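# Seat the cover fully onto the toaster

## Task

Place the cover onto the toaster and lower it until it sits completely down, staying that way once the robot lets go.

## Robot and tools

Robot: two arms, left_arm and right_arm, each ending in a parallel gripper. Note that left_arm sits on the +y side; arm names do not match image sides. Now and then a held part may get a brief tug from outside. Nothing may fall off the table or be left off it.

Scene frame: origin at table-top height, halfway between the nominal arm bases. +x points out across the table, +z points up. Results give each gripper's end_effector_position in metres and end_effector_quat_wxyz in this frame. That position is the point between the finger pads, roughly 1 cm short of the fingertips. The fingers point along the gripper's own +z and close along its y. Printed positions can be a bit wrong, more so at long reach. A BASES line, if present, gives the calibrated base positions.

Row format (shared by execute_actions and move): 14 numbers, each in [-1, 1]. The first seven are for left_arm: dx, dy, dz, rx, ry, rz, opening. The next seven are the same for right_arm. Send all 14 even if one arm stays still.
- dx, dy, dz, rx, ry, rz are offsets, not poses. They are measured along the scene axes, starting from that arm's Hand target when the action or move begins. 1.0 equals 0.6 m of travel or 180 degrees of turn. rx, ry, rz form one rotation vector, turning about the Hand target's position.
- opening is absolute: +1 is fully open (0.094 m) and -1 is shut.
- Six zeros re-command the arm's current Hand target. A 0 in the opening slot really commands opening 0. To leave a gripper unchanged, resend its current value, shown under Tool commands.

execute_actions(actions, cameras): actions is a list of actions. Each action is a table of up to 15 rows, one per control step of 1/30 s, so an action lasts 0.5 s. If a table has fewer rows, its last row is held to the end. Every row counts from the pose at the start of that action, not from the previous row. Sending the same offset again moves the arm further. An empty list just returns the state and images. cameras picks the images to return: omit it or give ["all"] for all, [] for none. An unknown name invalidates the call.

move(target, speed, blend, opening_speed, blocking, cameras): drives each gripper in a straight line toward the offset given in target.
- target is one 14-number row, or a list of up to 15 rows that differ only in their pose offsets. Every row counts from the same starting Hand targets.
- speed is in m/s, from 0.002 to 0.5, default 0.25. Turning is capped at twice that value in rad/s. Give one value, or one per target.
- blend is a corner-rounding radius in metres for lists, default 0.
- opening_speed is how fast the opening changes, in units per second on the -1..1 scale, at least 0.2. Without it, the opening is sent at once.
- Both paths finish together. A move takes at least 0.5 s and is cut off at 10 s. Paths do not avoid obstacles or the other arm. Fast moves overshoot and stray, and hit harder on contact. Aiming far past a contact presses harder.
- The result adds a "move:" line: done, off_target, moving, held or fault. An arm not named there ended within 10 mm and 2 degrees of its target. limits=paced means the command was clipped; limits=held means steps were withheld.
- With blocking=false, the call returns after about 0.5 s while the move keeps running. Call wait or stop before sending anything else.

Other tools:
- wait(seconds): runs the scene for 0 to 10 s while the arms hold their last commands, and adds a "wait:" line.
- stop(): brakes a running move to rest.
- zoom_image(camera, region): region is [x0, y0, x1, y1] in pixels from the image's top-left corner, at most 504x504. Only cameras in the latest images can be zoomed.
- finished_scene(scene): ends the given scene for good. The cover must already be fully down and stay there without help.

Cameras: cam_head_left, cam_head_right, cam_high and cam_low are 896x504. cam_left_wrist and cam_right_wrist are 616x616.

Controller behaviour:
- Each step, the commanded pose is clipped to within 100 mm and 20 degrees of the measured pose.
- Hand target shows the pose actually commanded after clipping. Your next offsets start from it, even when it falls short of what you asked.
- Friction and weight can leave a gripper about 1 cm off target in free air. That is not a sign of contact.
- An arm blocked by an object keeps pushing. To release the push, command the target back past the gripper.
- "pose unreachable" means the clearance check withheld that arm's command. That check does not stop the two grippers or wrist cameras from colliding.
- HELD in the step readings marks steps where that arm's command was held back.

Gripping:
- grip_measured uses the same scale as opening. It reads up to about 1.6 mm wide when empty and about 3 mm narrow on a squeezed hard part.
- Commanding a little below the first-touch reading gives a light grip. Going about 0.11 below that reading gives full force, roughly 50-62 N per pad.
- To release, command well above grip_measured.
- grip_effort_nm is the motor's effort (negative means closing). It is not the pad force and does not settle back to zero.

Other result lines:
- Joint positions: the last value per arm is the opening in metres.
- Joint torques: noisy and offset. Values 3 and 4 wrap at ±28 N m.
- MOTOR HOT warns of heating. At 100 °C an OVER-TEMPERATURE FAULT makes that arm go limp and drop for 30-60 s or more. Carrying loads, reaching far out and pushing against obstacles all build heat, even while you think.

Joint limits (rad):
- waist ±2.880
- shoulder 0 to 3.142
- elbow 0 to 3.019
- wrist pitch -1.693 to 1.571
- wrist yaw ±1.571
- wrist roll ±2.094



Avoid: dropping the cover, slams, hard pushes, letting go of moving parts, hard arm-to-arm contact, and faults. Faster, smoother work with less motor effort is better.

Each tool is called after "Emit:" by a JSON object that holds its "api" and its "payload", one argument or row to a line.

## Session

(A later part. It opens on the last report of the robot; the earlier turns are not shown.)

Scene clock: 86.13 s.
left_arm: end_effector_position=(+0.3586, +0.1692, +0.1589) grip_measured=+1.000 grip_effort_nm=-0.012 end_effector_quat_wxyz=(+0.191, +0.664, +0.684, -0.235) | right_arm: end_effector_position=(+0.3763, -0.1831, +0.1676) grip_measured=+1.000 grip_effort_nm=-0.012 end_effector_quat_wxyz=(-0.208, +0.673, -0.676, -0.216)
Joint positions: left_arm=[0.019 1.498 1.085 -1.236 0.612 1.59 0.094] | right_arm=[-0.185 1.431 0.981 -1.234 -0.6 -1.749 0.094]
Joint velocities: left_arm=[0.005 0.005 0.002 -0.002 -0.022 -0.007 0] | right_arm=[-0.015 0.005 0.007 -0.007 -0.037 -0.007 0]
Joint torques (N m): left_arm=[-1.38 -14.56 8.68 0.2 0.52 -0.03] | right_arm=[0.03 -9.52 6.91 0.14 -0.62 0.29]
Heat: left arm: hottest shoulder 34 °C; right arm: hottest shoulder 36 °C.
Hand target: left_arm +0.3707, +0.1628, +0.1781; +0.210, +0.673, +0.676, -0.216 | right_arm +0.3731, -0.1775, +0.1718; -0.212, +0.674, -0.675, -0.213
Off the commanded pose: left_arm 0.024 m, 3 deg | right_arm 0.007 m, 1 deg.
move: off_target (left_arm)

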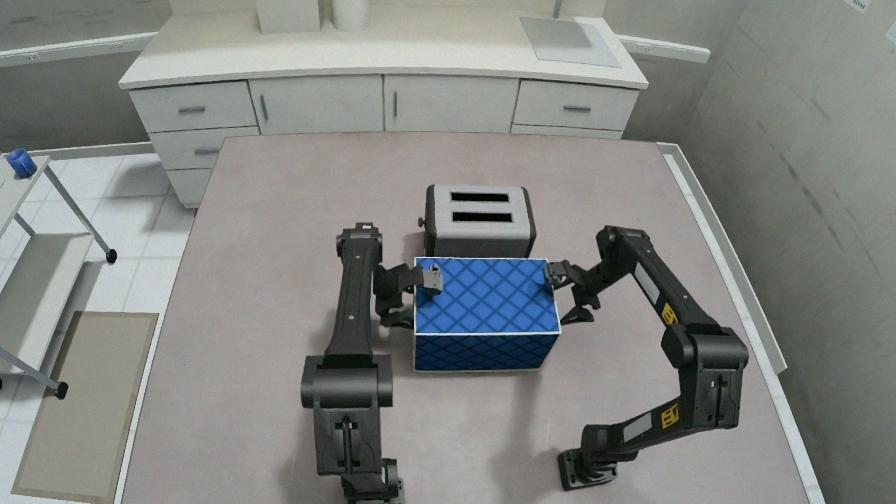

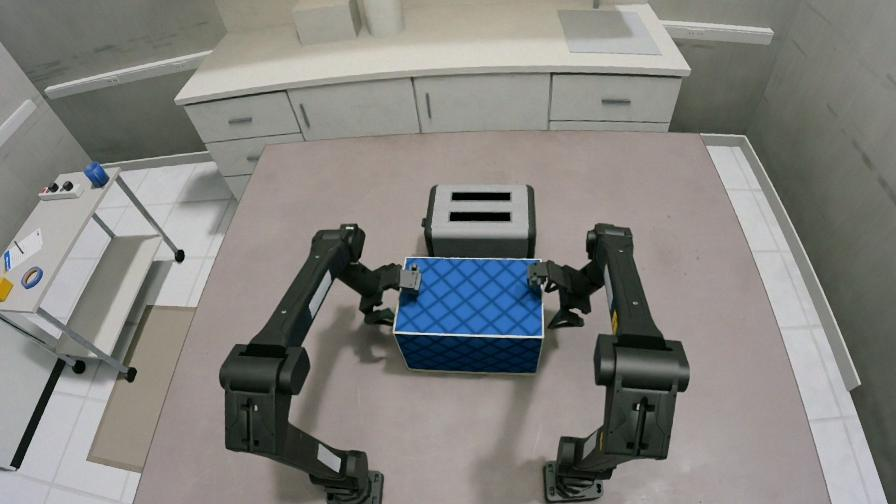

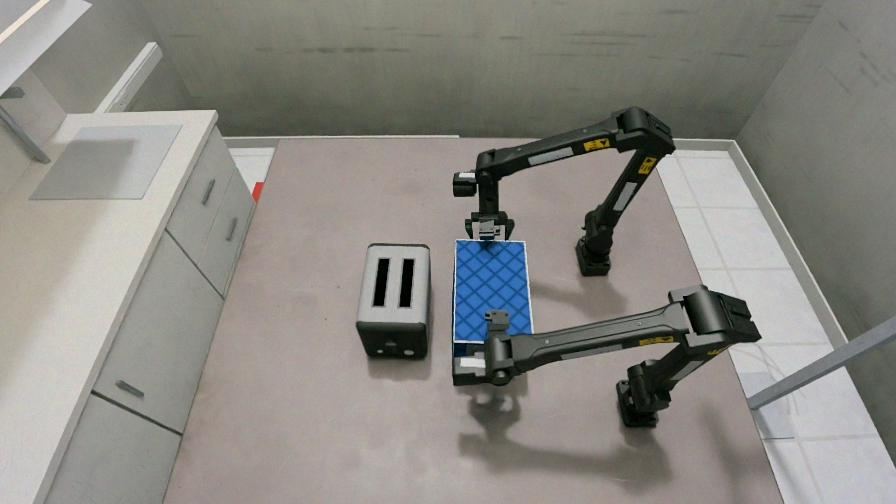

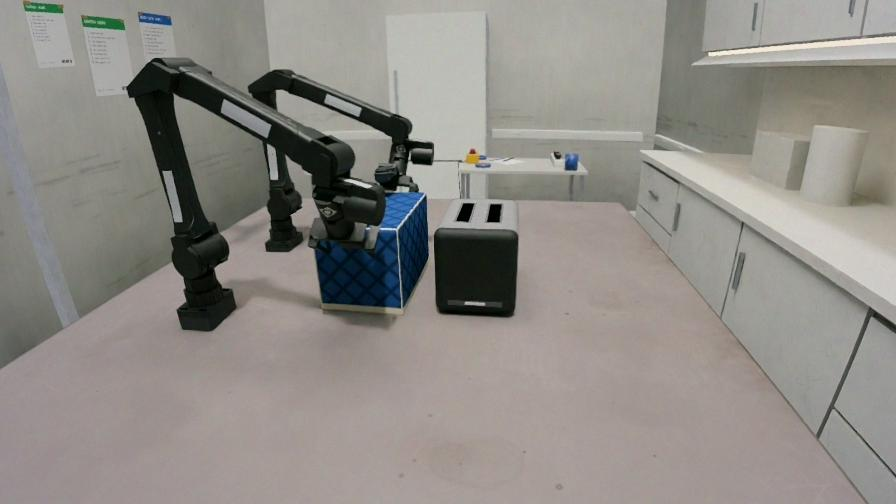

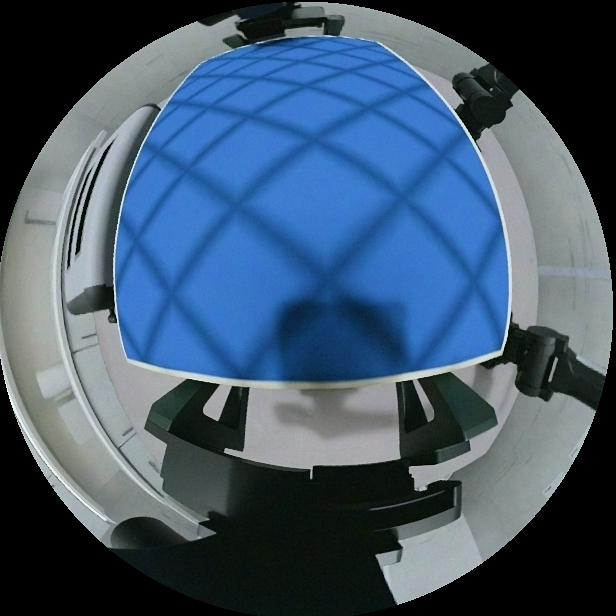

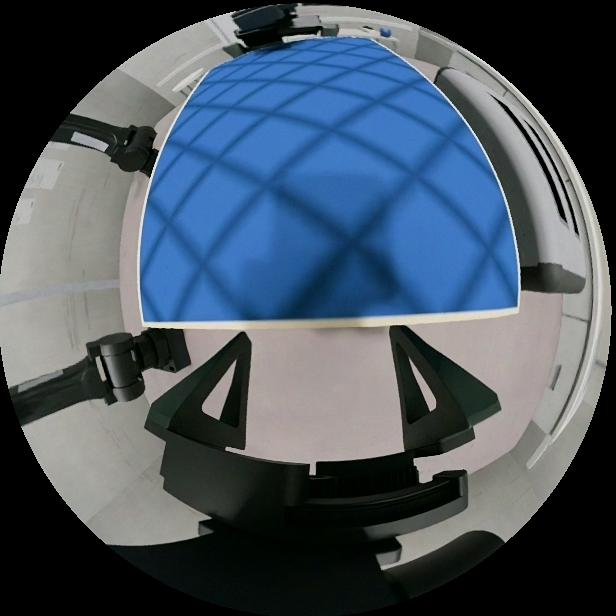

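Emit:
{"api": "move", "payload": {
  "target": [0,0,0,0,0,0,1,0,0.035,0.003,0,0,0,1],
  "speed": 0.06
}}

Emit:
{"api": "zoom_image", "payload": {
  "camera": "cam_head_left",
  "region": [320, 180, 660, 400]
}}

Scene clock: 90.53 s.
left_arm: end_effector_position=(+0.3586, +0.1692, +0.1592) grip_measured=+1.000 grip_effort_nm=-0.002 end_effector_quat_wxyz=(+0.191, +0.664, +0.684, -0.235) | right_arm: end_effector_position=(+0.3772, -0.1629, +0.1698) grip_measured=+1.000 grip_effort_nm=-0.002 end_effector_quat_wxyz=(-0.209, +0.672, -0.677, -0.215)
Joint positions: left_arm=[0.019 1.498 1.085 -1.236 0.612 1.589 0.094] | right_arm=[-0.13 1.416 0.972 -1.201 -0.605 -1.68 0.094]
Joint velocities: left_arm=[-0.005 -0.005 0.002 0.002 0.007 0.066 0] | right_arm=[-0.015 -0.005 -0.002 0.007 0.022 0.095 0]
Joint torques (N m): left_arm=[-1.32 -14.51 8.55 0.12 0.53 -0.05] | right_arm=[0.26 -9.29 6.91 0.18 -0.67 0.28]
Heat: left arm: hottest shoulder 33 °C; right arm: hottest shoulder 36 °C.
Hand target: left_arm +0.3707, +0.1628, +0.1781; +0.210, +0.673, +0.676, -0.216 | right_arm +0.3732, -0.1562, +0.1739; -0.213, +0.673, -0.675, -0.213
Off the commanded pose: left_arm 0.023 m, 3 deg | right_arm 0.008 m, 1 deg.
move: off_target (left_arm)

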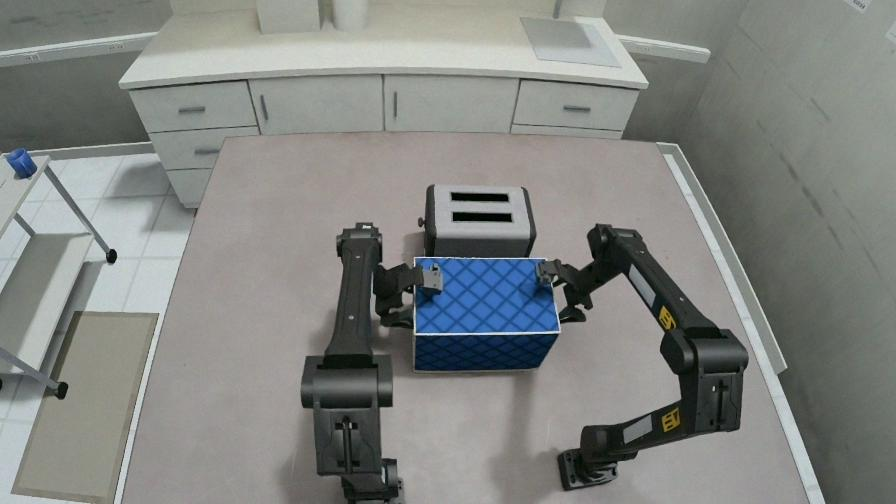

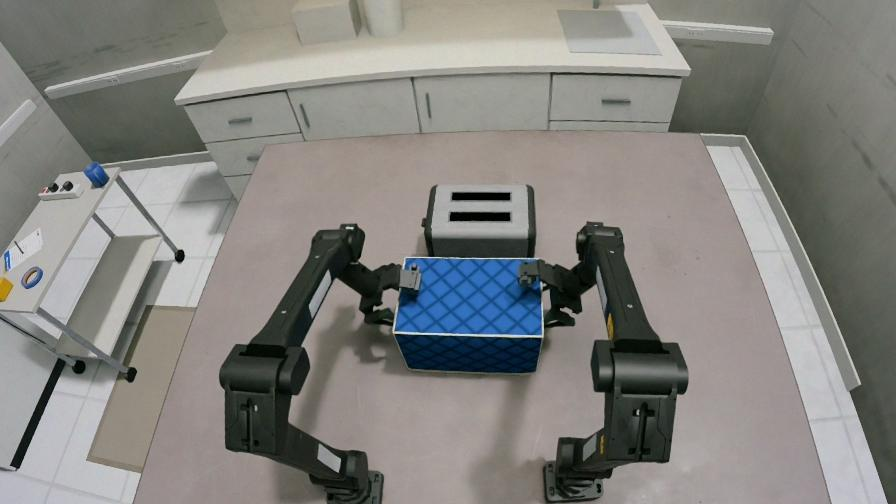

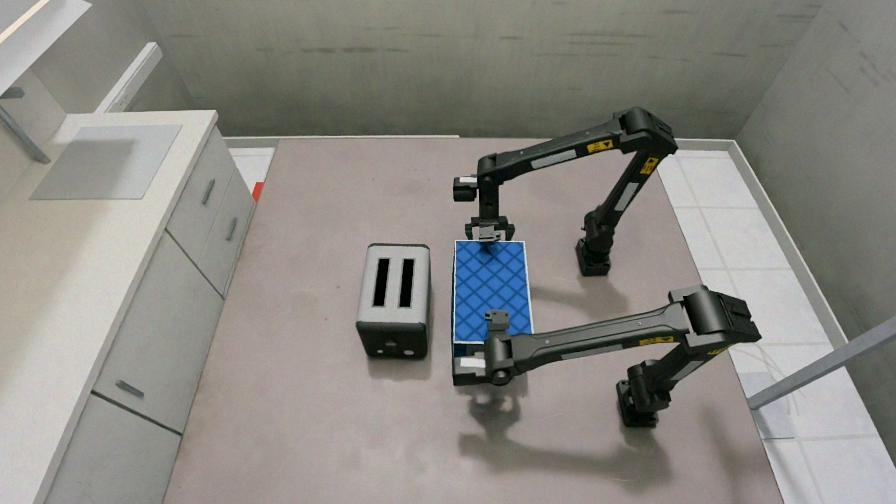

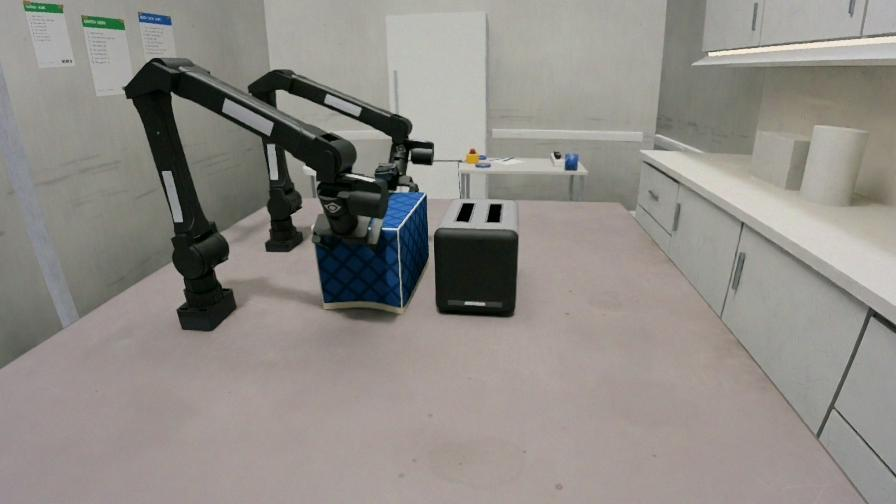

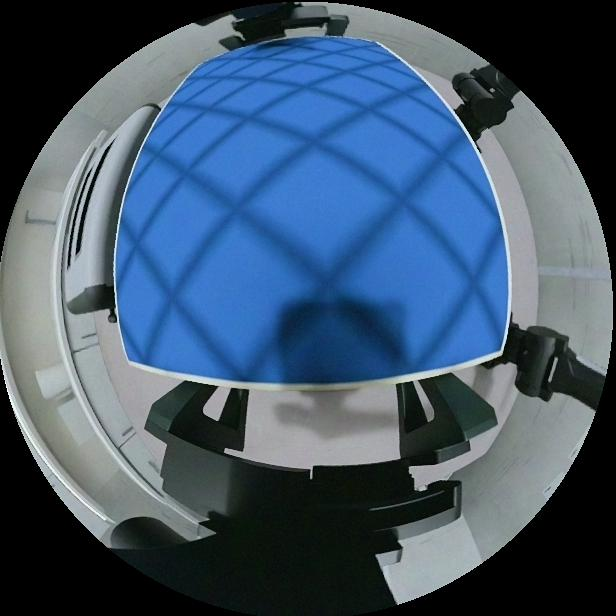

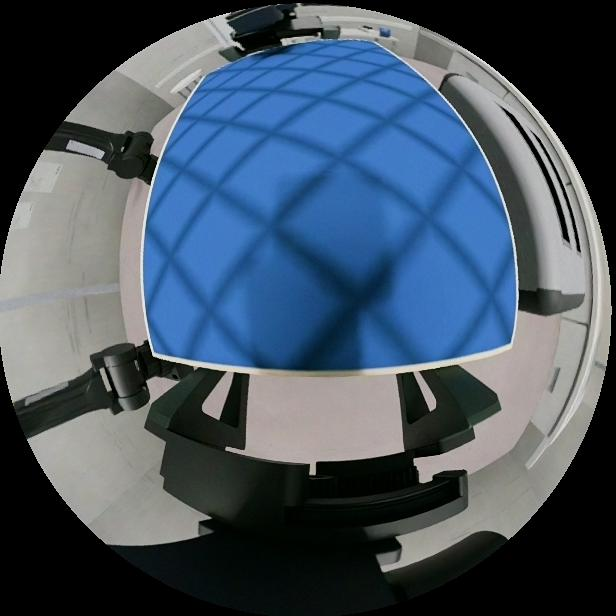

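Scaled by 1.482.

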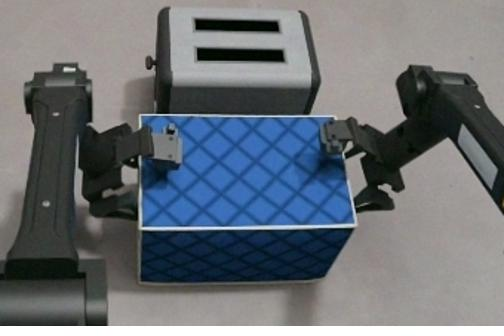

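Emit:
{"api": "zoom_image", "payload": {
  "camera": "cam_low",
  "region": [280, 160, 460, 340]
}}

Scaled by 2.800.

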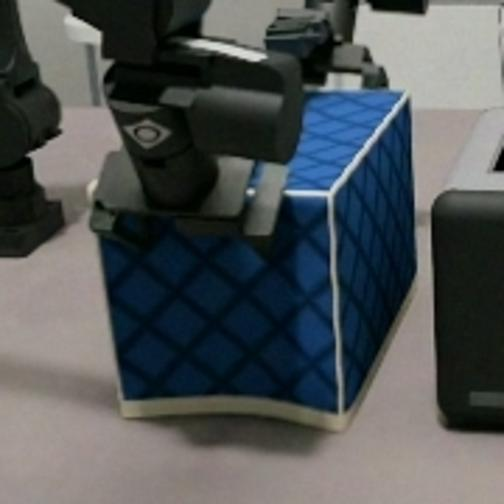

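Emit:
{"api": "move", "payload": {
  "target": [
    [0,0.02,0.02,0,0,0,1,0,-0.02,0.01,0,0,0,1],
    [0,-0.05,0.02,0,0,0,1,0,0.045,0.012,0,0,0,1]
  ],
  "speed": 0.06
}}

Emit:
{"api": "zoom_image", "payload": {
  "camera": "cam_low",
  "region": [280, 160, 460, 340]
}}

Scene clock: 103.50 s.
left_arm: end_effector_position=(+0.3591, +0.1445, +0.1685) grip_measured=+1.000 grip_effort_nm=-0.012 end_effector_quat_wxyz=(+0.189, +0.661, +0.688, -0.234) | right_arm: end_effector_position=(+0.3784, -0.1392, +0.1768) grip_measured=+1.000 grip_effort_nm=-0.012 end_effector_quat_wxyz=(-0.208, +0.670, -0.680, -0.213)
Joint positions: left_arm=[-0.044 1.48 1.094 -1.218 0.61 1.503 0.094] | right_arm=[-0.065 1.394 0.972 -1.17 -0.605 -1.59 0.094]
Joint velocities: left_arm=[-0.005 -0.015 0.027 -0.022 -0.051 0.051 0] | right_arm=[-0.015 -0.005 -0.007 0.017 -0.007 -0.007 0]
Joint torques (N m): left_arm=[-2.14 -14.92 8.99 0.29 0.56 -0.08] | right_arm=[0.97 -9.23 7.12 0.28 -0.84 0.27]
Heat: left arm: hottest elbow 34 °C; right arm: hottest shoulder 36 °C.
Hand target: left_arm +0.3703, +0.1327, +0.1897; +0.210, +0.673, +0.675, -0.216 | right_arm +0.3732, -0.1290, +0.1815; -0.213, +0.673, -0.675, -0.214
Off the commanded pose: left_arm 0.027 m, 4 deg | right_arm 0.012 m, 1 deg.
move: off_target (left_arm, right_arm)

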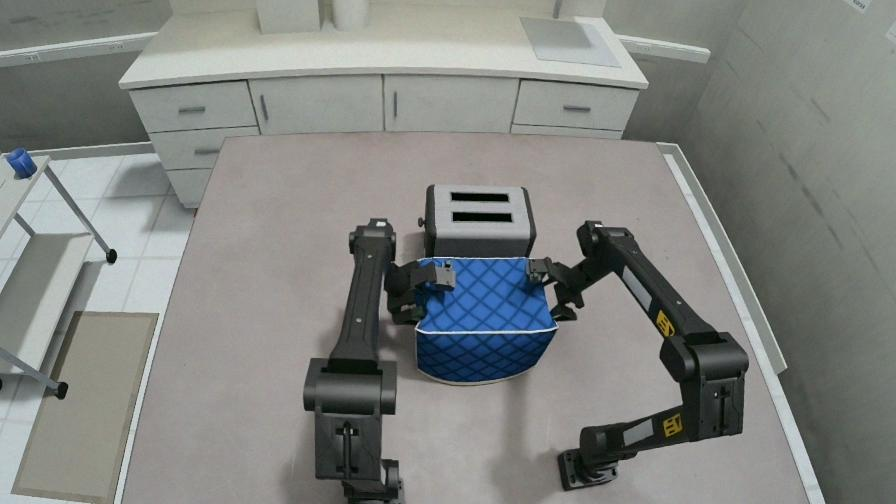

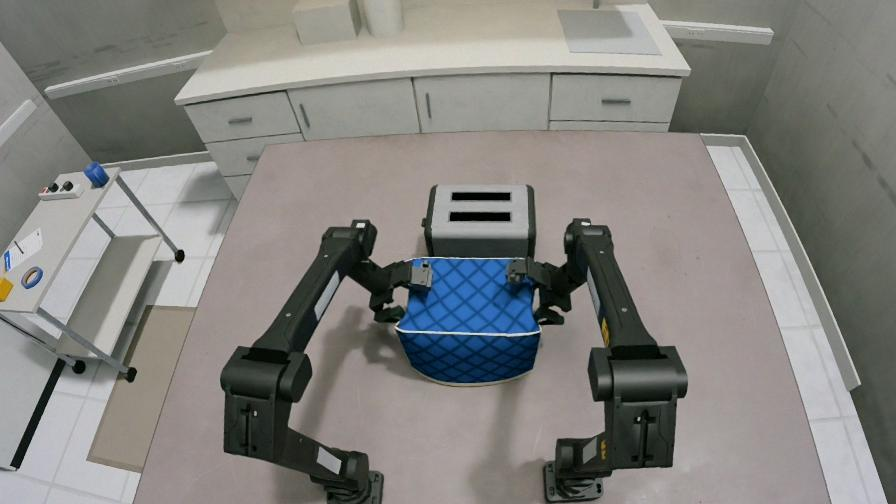

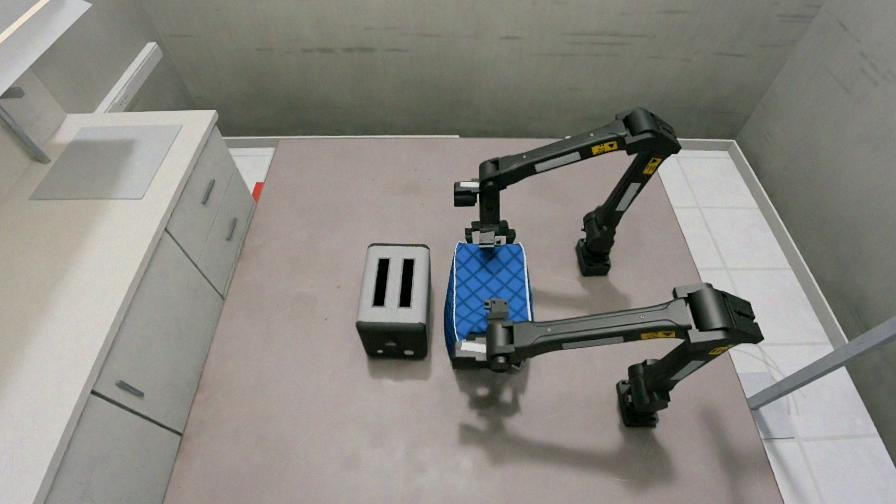

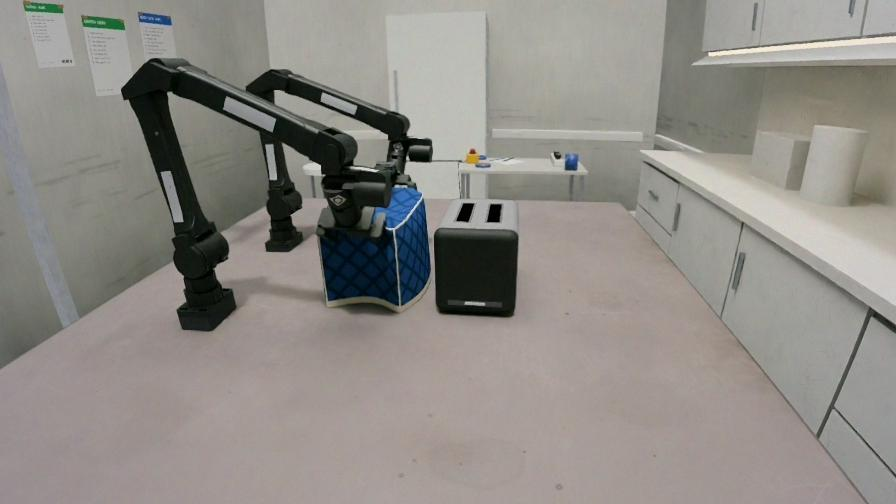

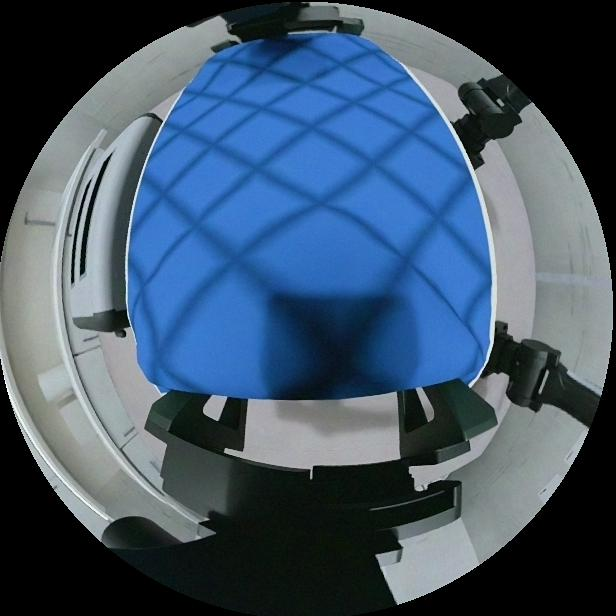

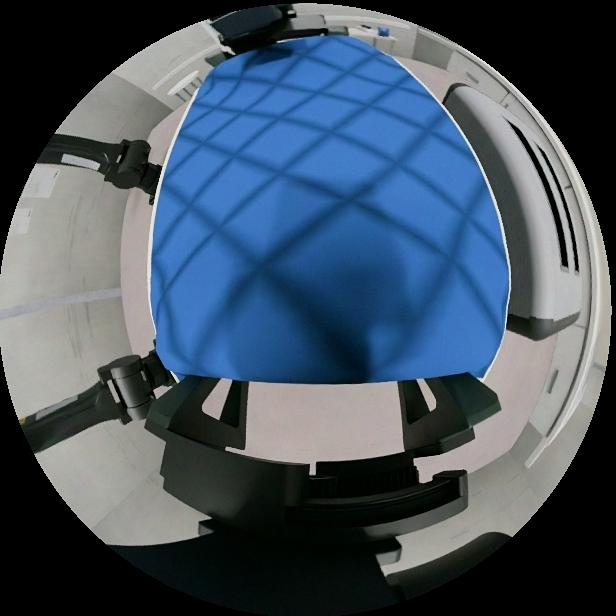

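Scaled by 2.800.

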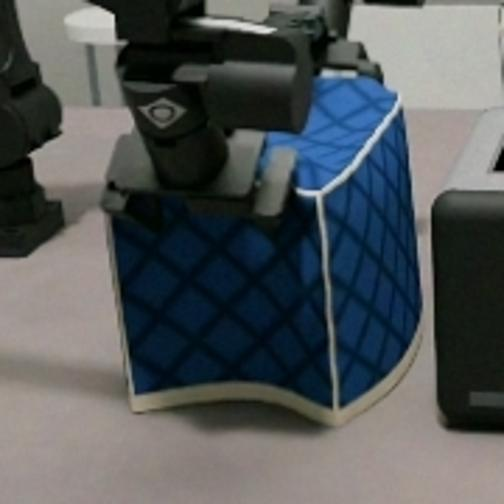

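Emit:
{"api": "move", "payload": {
  "target": [0,0.1,0,0,0,0,1,0,-0.1,0,0,0,0,1],
  "speed": 0.15,
  "cameras": []
}}

Emit:
{"api": "move", "payload": {
  "target": [0,0.12,0.12,-0.042,0.319,0.383,1,0,-0.12,0.12,0.043,0.322,-0.382,1],
  "speed": 0.25
}}

Scene clock: 126.23 s.
left_arm: end_effector_position=(+0.3571, +0.1868, +0.1743) grip_measured=+1.000 grip_effort_nm=-0.007 end_effector_quat_wxyz=(+0.197, +0.668, +0.679, -0.231) | right_arm: end_effector_position=(+0.3660, -0.1845, +0.1781) grip_measured=+1.000 grip_effort_nm=-0.012 end_effector_quat_wxyz=(-0.210, +0.671, -0.678, -0.217)
Joint positions: left_arm=[0.063 1.48 1.107 -1.296 0.61 1.654 0.094] | right_arm=[-0.194 1.394 0.972 -1.267 -0.603 -1.755 0.094]
Joint velocities: left_arm=[-0.015 0.005 -0.007 0.007 0.051 -0.051 0] | right_arm=[-0.024 -0.005 -0.002 0.017 0.051 -0.022 0]
Joint torques (N m): left_arm=[0.85 -12.45 9.61 -0.57 0.47 0.16] | right_arm=[-1.73 -6.59 9.91 -0.31 -0.33 -0.07]
Heat: left arm: hottest elbow 35 °C; right arm: hottest shoulder 35 °C.
Hand target: left_arm +0.3711, +0.1922, +0.1906; +0.211, +0.673, +0.676, -0.216 | right_arm +0.3733, -0.1896, +0.1808; -0.211, +0.674, -0.675, -0.213
Off the commanded pose: left_arm 0.021 m, 2 deg | right_arm 0.009 m, 1 deg.
move: off_target (left_arm)
No camera images: "cameras" was empty.

Scene clock: 130.33 s.
left_arm: end_effector_position=(+0.3607, +0.2543, +0.2552) grip_measured=+1.000 grip_effort_nm=-0.007 end_effector_quat_wxyz=(-0.005, +0.007, +0.924, -0.383) | right_arm: end_effector_position=(+0.3584, -0.2521, +0.2435) grip_measured=+1.000 grip_effort_nm=-0.012 end_effector_quat_wxyz=(-0.011, -0.011, +0.924, +0.383)
Joint positions: left_arm=[0.279 1.509 1.302 -1.656 0.74 0.414 0.094] | right_arm=[-0.431 1.46 1.154 -1.665 -0.697 -0.565 0.094]
Joint velocities: left_arm=[-0.015 0.005 0.002 -0.012 -0.022 0.037 0] | right_arm=[-0.005 -0.005 0.002 0.017 0.037 -0.037 0]
Joint torques (N m): left_arm=[0.56 -11.58 9.8 -0.76 0.57 0.02] | right_arm=[-1.79 -6.65 12.55 -0.69 -0.54 0.21]
Heat: left arm: hottest elbow 35 °C; right arm: hottest shoulder 34 °C.
Hand target: left_arm +0.3725, +0.2631, +0.2640; +0.002, -0.001, +0.924, -0.381 | right_arm +0.3737, -0.2625, +0.2513; -0.004, -0.001, +0.925, +0.381
Off the commanded pose: left_arm 0.016 m, 1 deg | right_arm 0.020 m, 2 deg.
move: off_target (left_arm, right_arm)

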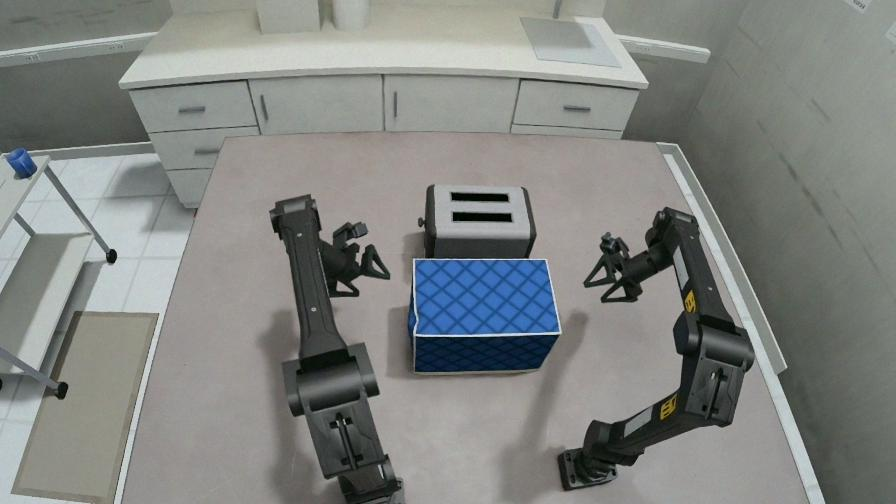

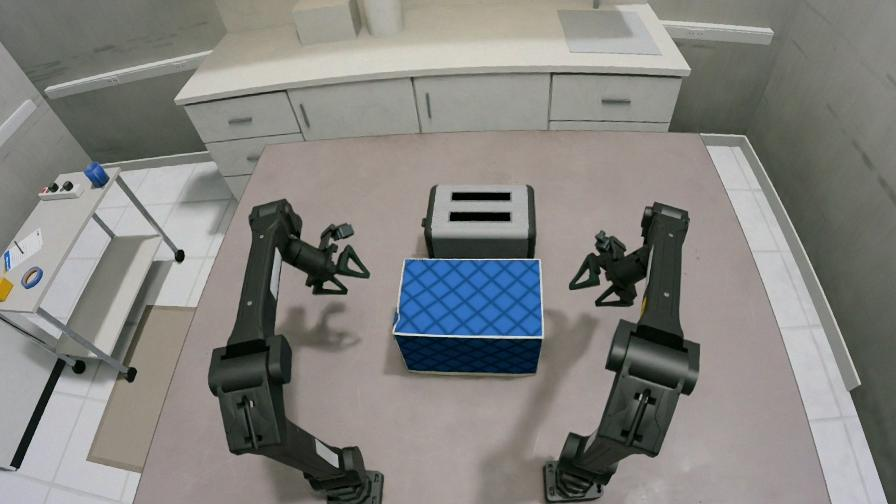

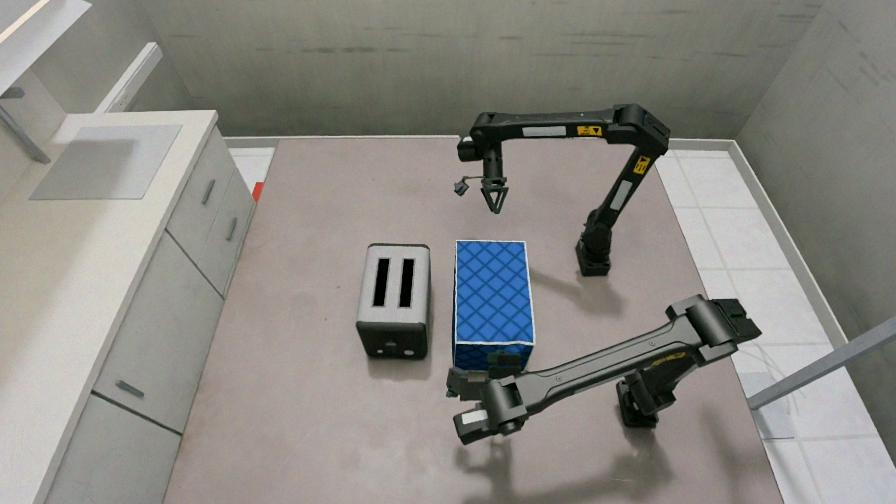

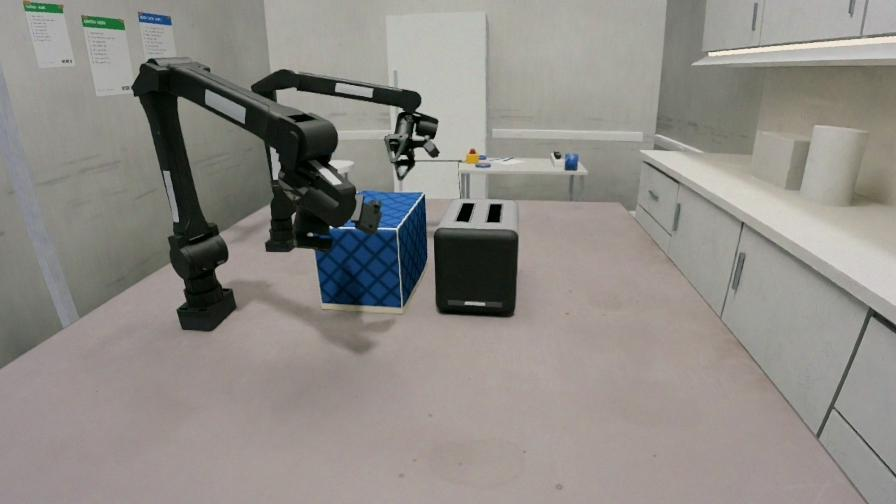

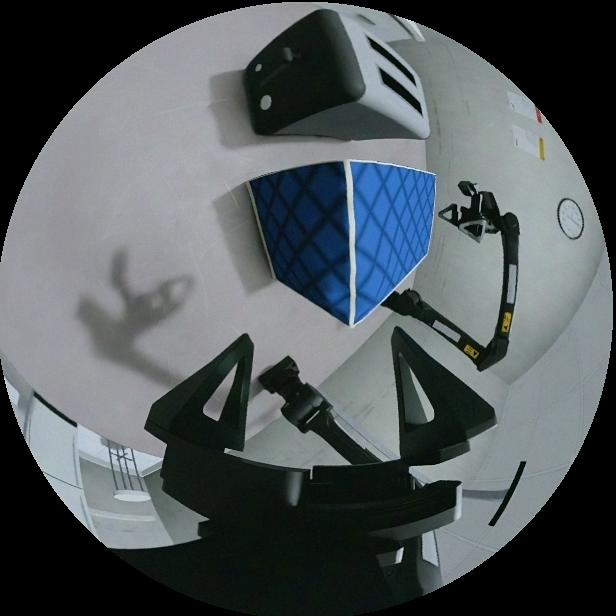

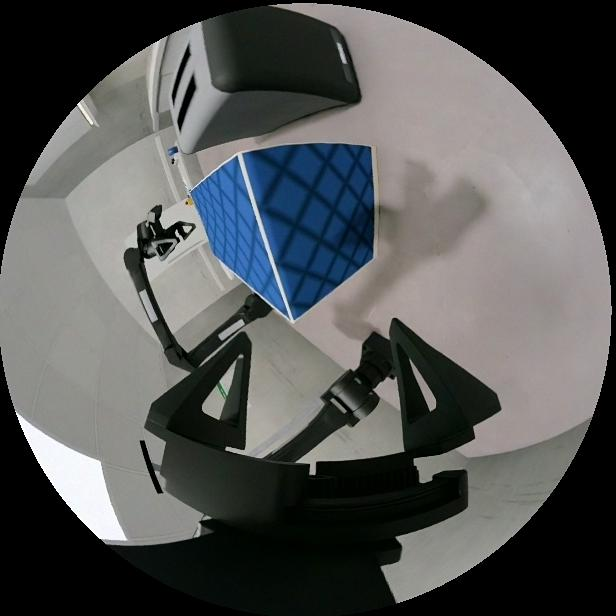

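Emit:
{"api": "move", "payload": {
  "target": [0.017,-0.088,-0.02,0,0,0,1,0.02,0.088,-0.01,0,0,0,1],
  "speed": 0.15
}}

Scene clock: 141.83 s.
left_arm: end_effector_position=(+0.3793, +0.2145, +0.2491) grip_measured=+1.000 grip_effort_nm=-0.012 end_effector_quat_wxyz=(-0.003, -0.004, +0.924, -0.382) | right_arm: end_effector_position=(+0.3824, -0.2117, +0.2413) grip_measured=+1.000 grip_effort_nm=-0.017 end_effector_quat_wxyz=(-0.009, -0.001, +0.923, +0.384)
Joint positions: left_arm=[0.178 1.509 1.291 -1.537 0.767 0.25 0.094] | right_arm=[-0.315 1.46 1.155 -1.557 -0.744 -0.394 0.094]
Joint velocities: left_arm=[0.005 -0.005 -0.007 -0.022 0.022 0.037 0] | right_arm=[-0.005 0.005 0.017 0.007 0.007 0.037 0]
Joint torques (N m): left_arm=[-0.85 -13.68 7.09 0.21 0.58 0.02] | right_arm=[-0.26 -9 8.95 -0.06 -0.57 0.23]
Heat: left arm: hottest elbow 35 °C; right arm: hottest shoulder 34 °C.
Hand target: left_arm +0.3817, +0.2106, +0.2513; +0.001, -0.001, +0.924, -0.382 | right_arm +0.3858, -0.2092, +0.2463; -0.003, -0.001, +0.924, +0.382
Off the commanded pose: left_arm 0.006 m, 1 deg | right_arm 0.006 m, 1 deg.
move: done

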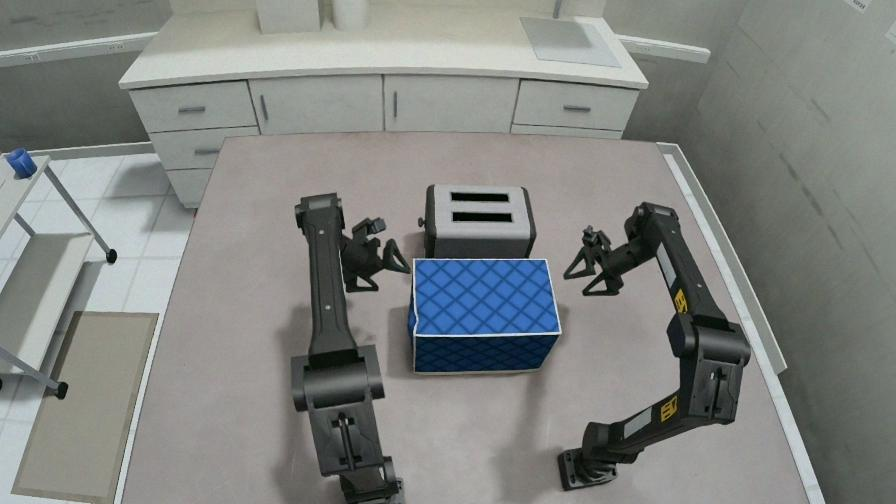

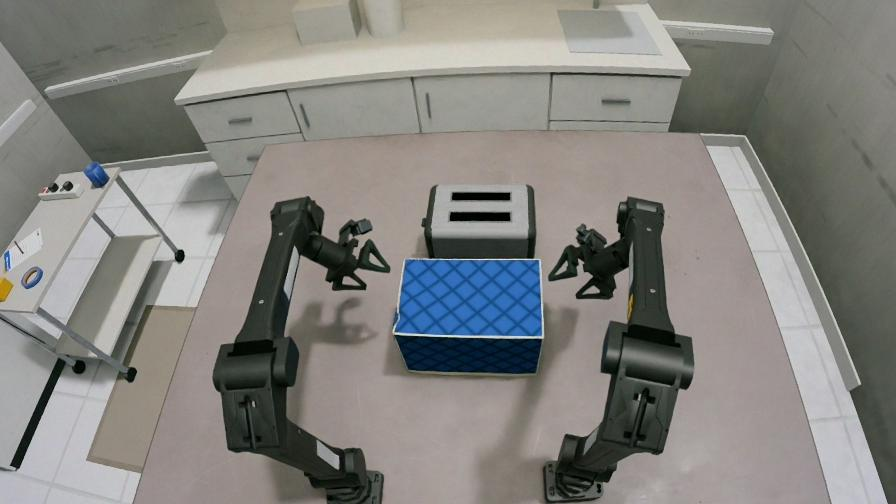

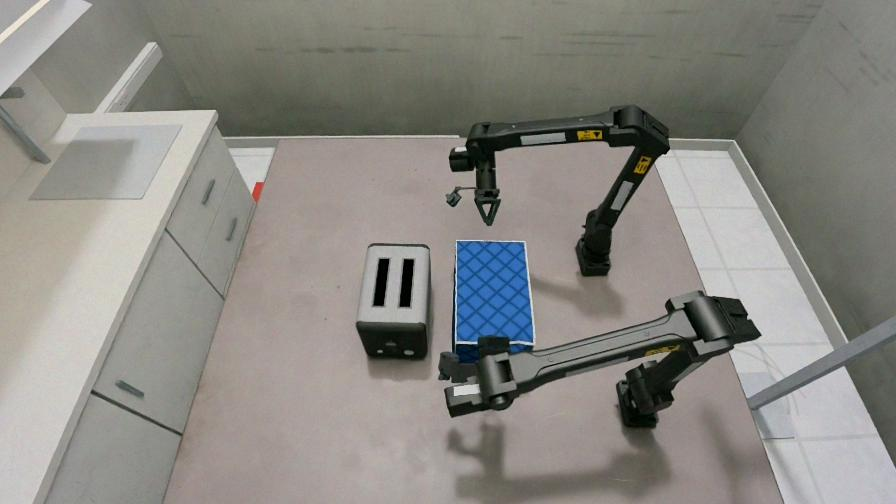

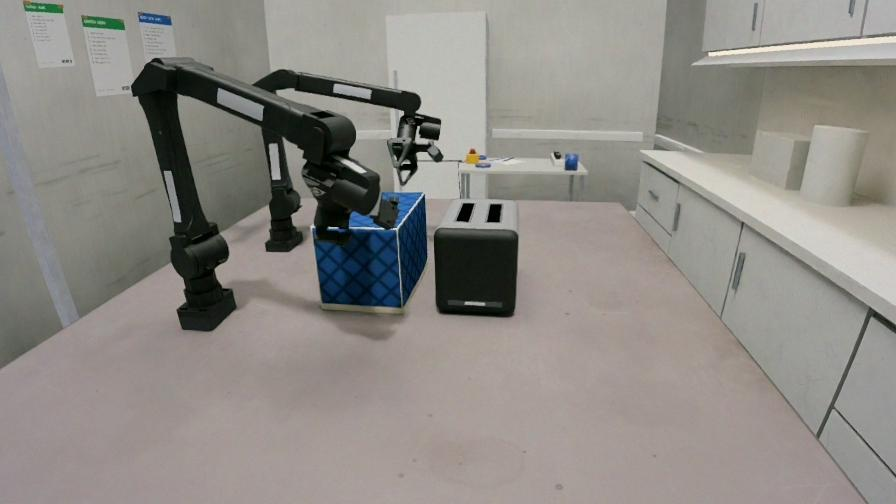

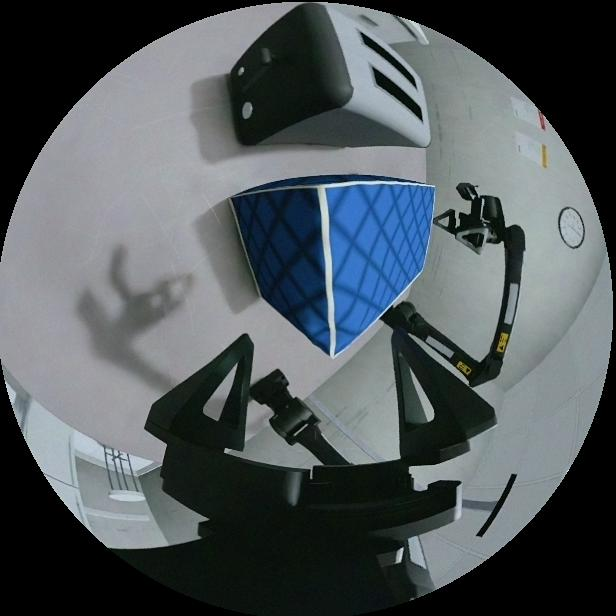

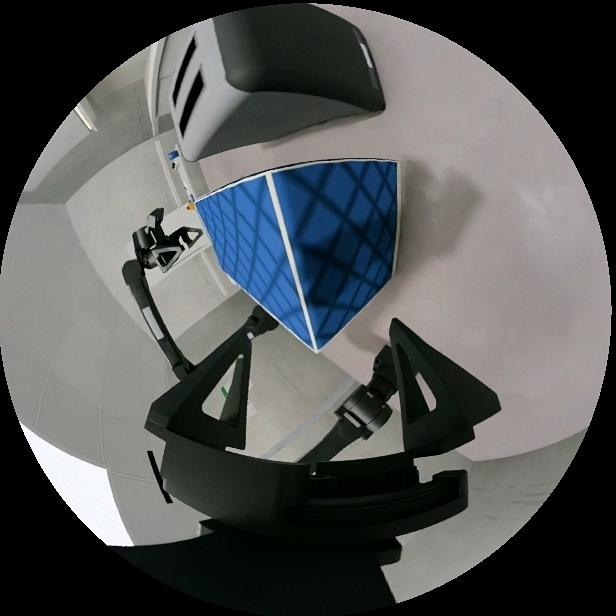

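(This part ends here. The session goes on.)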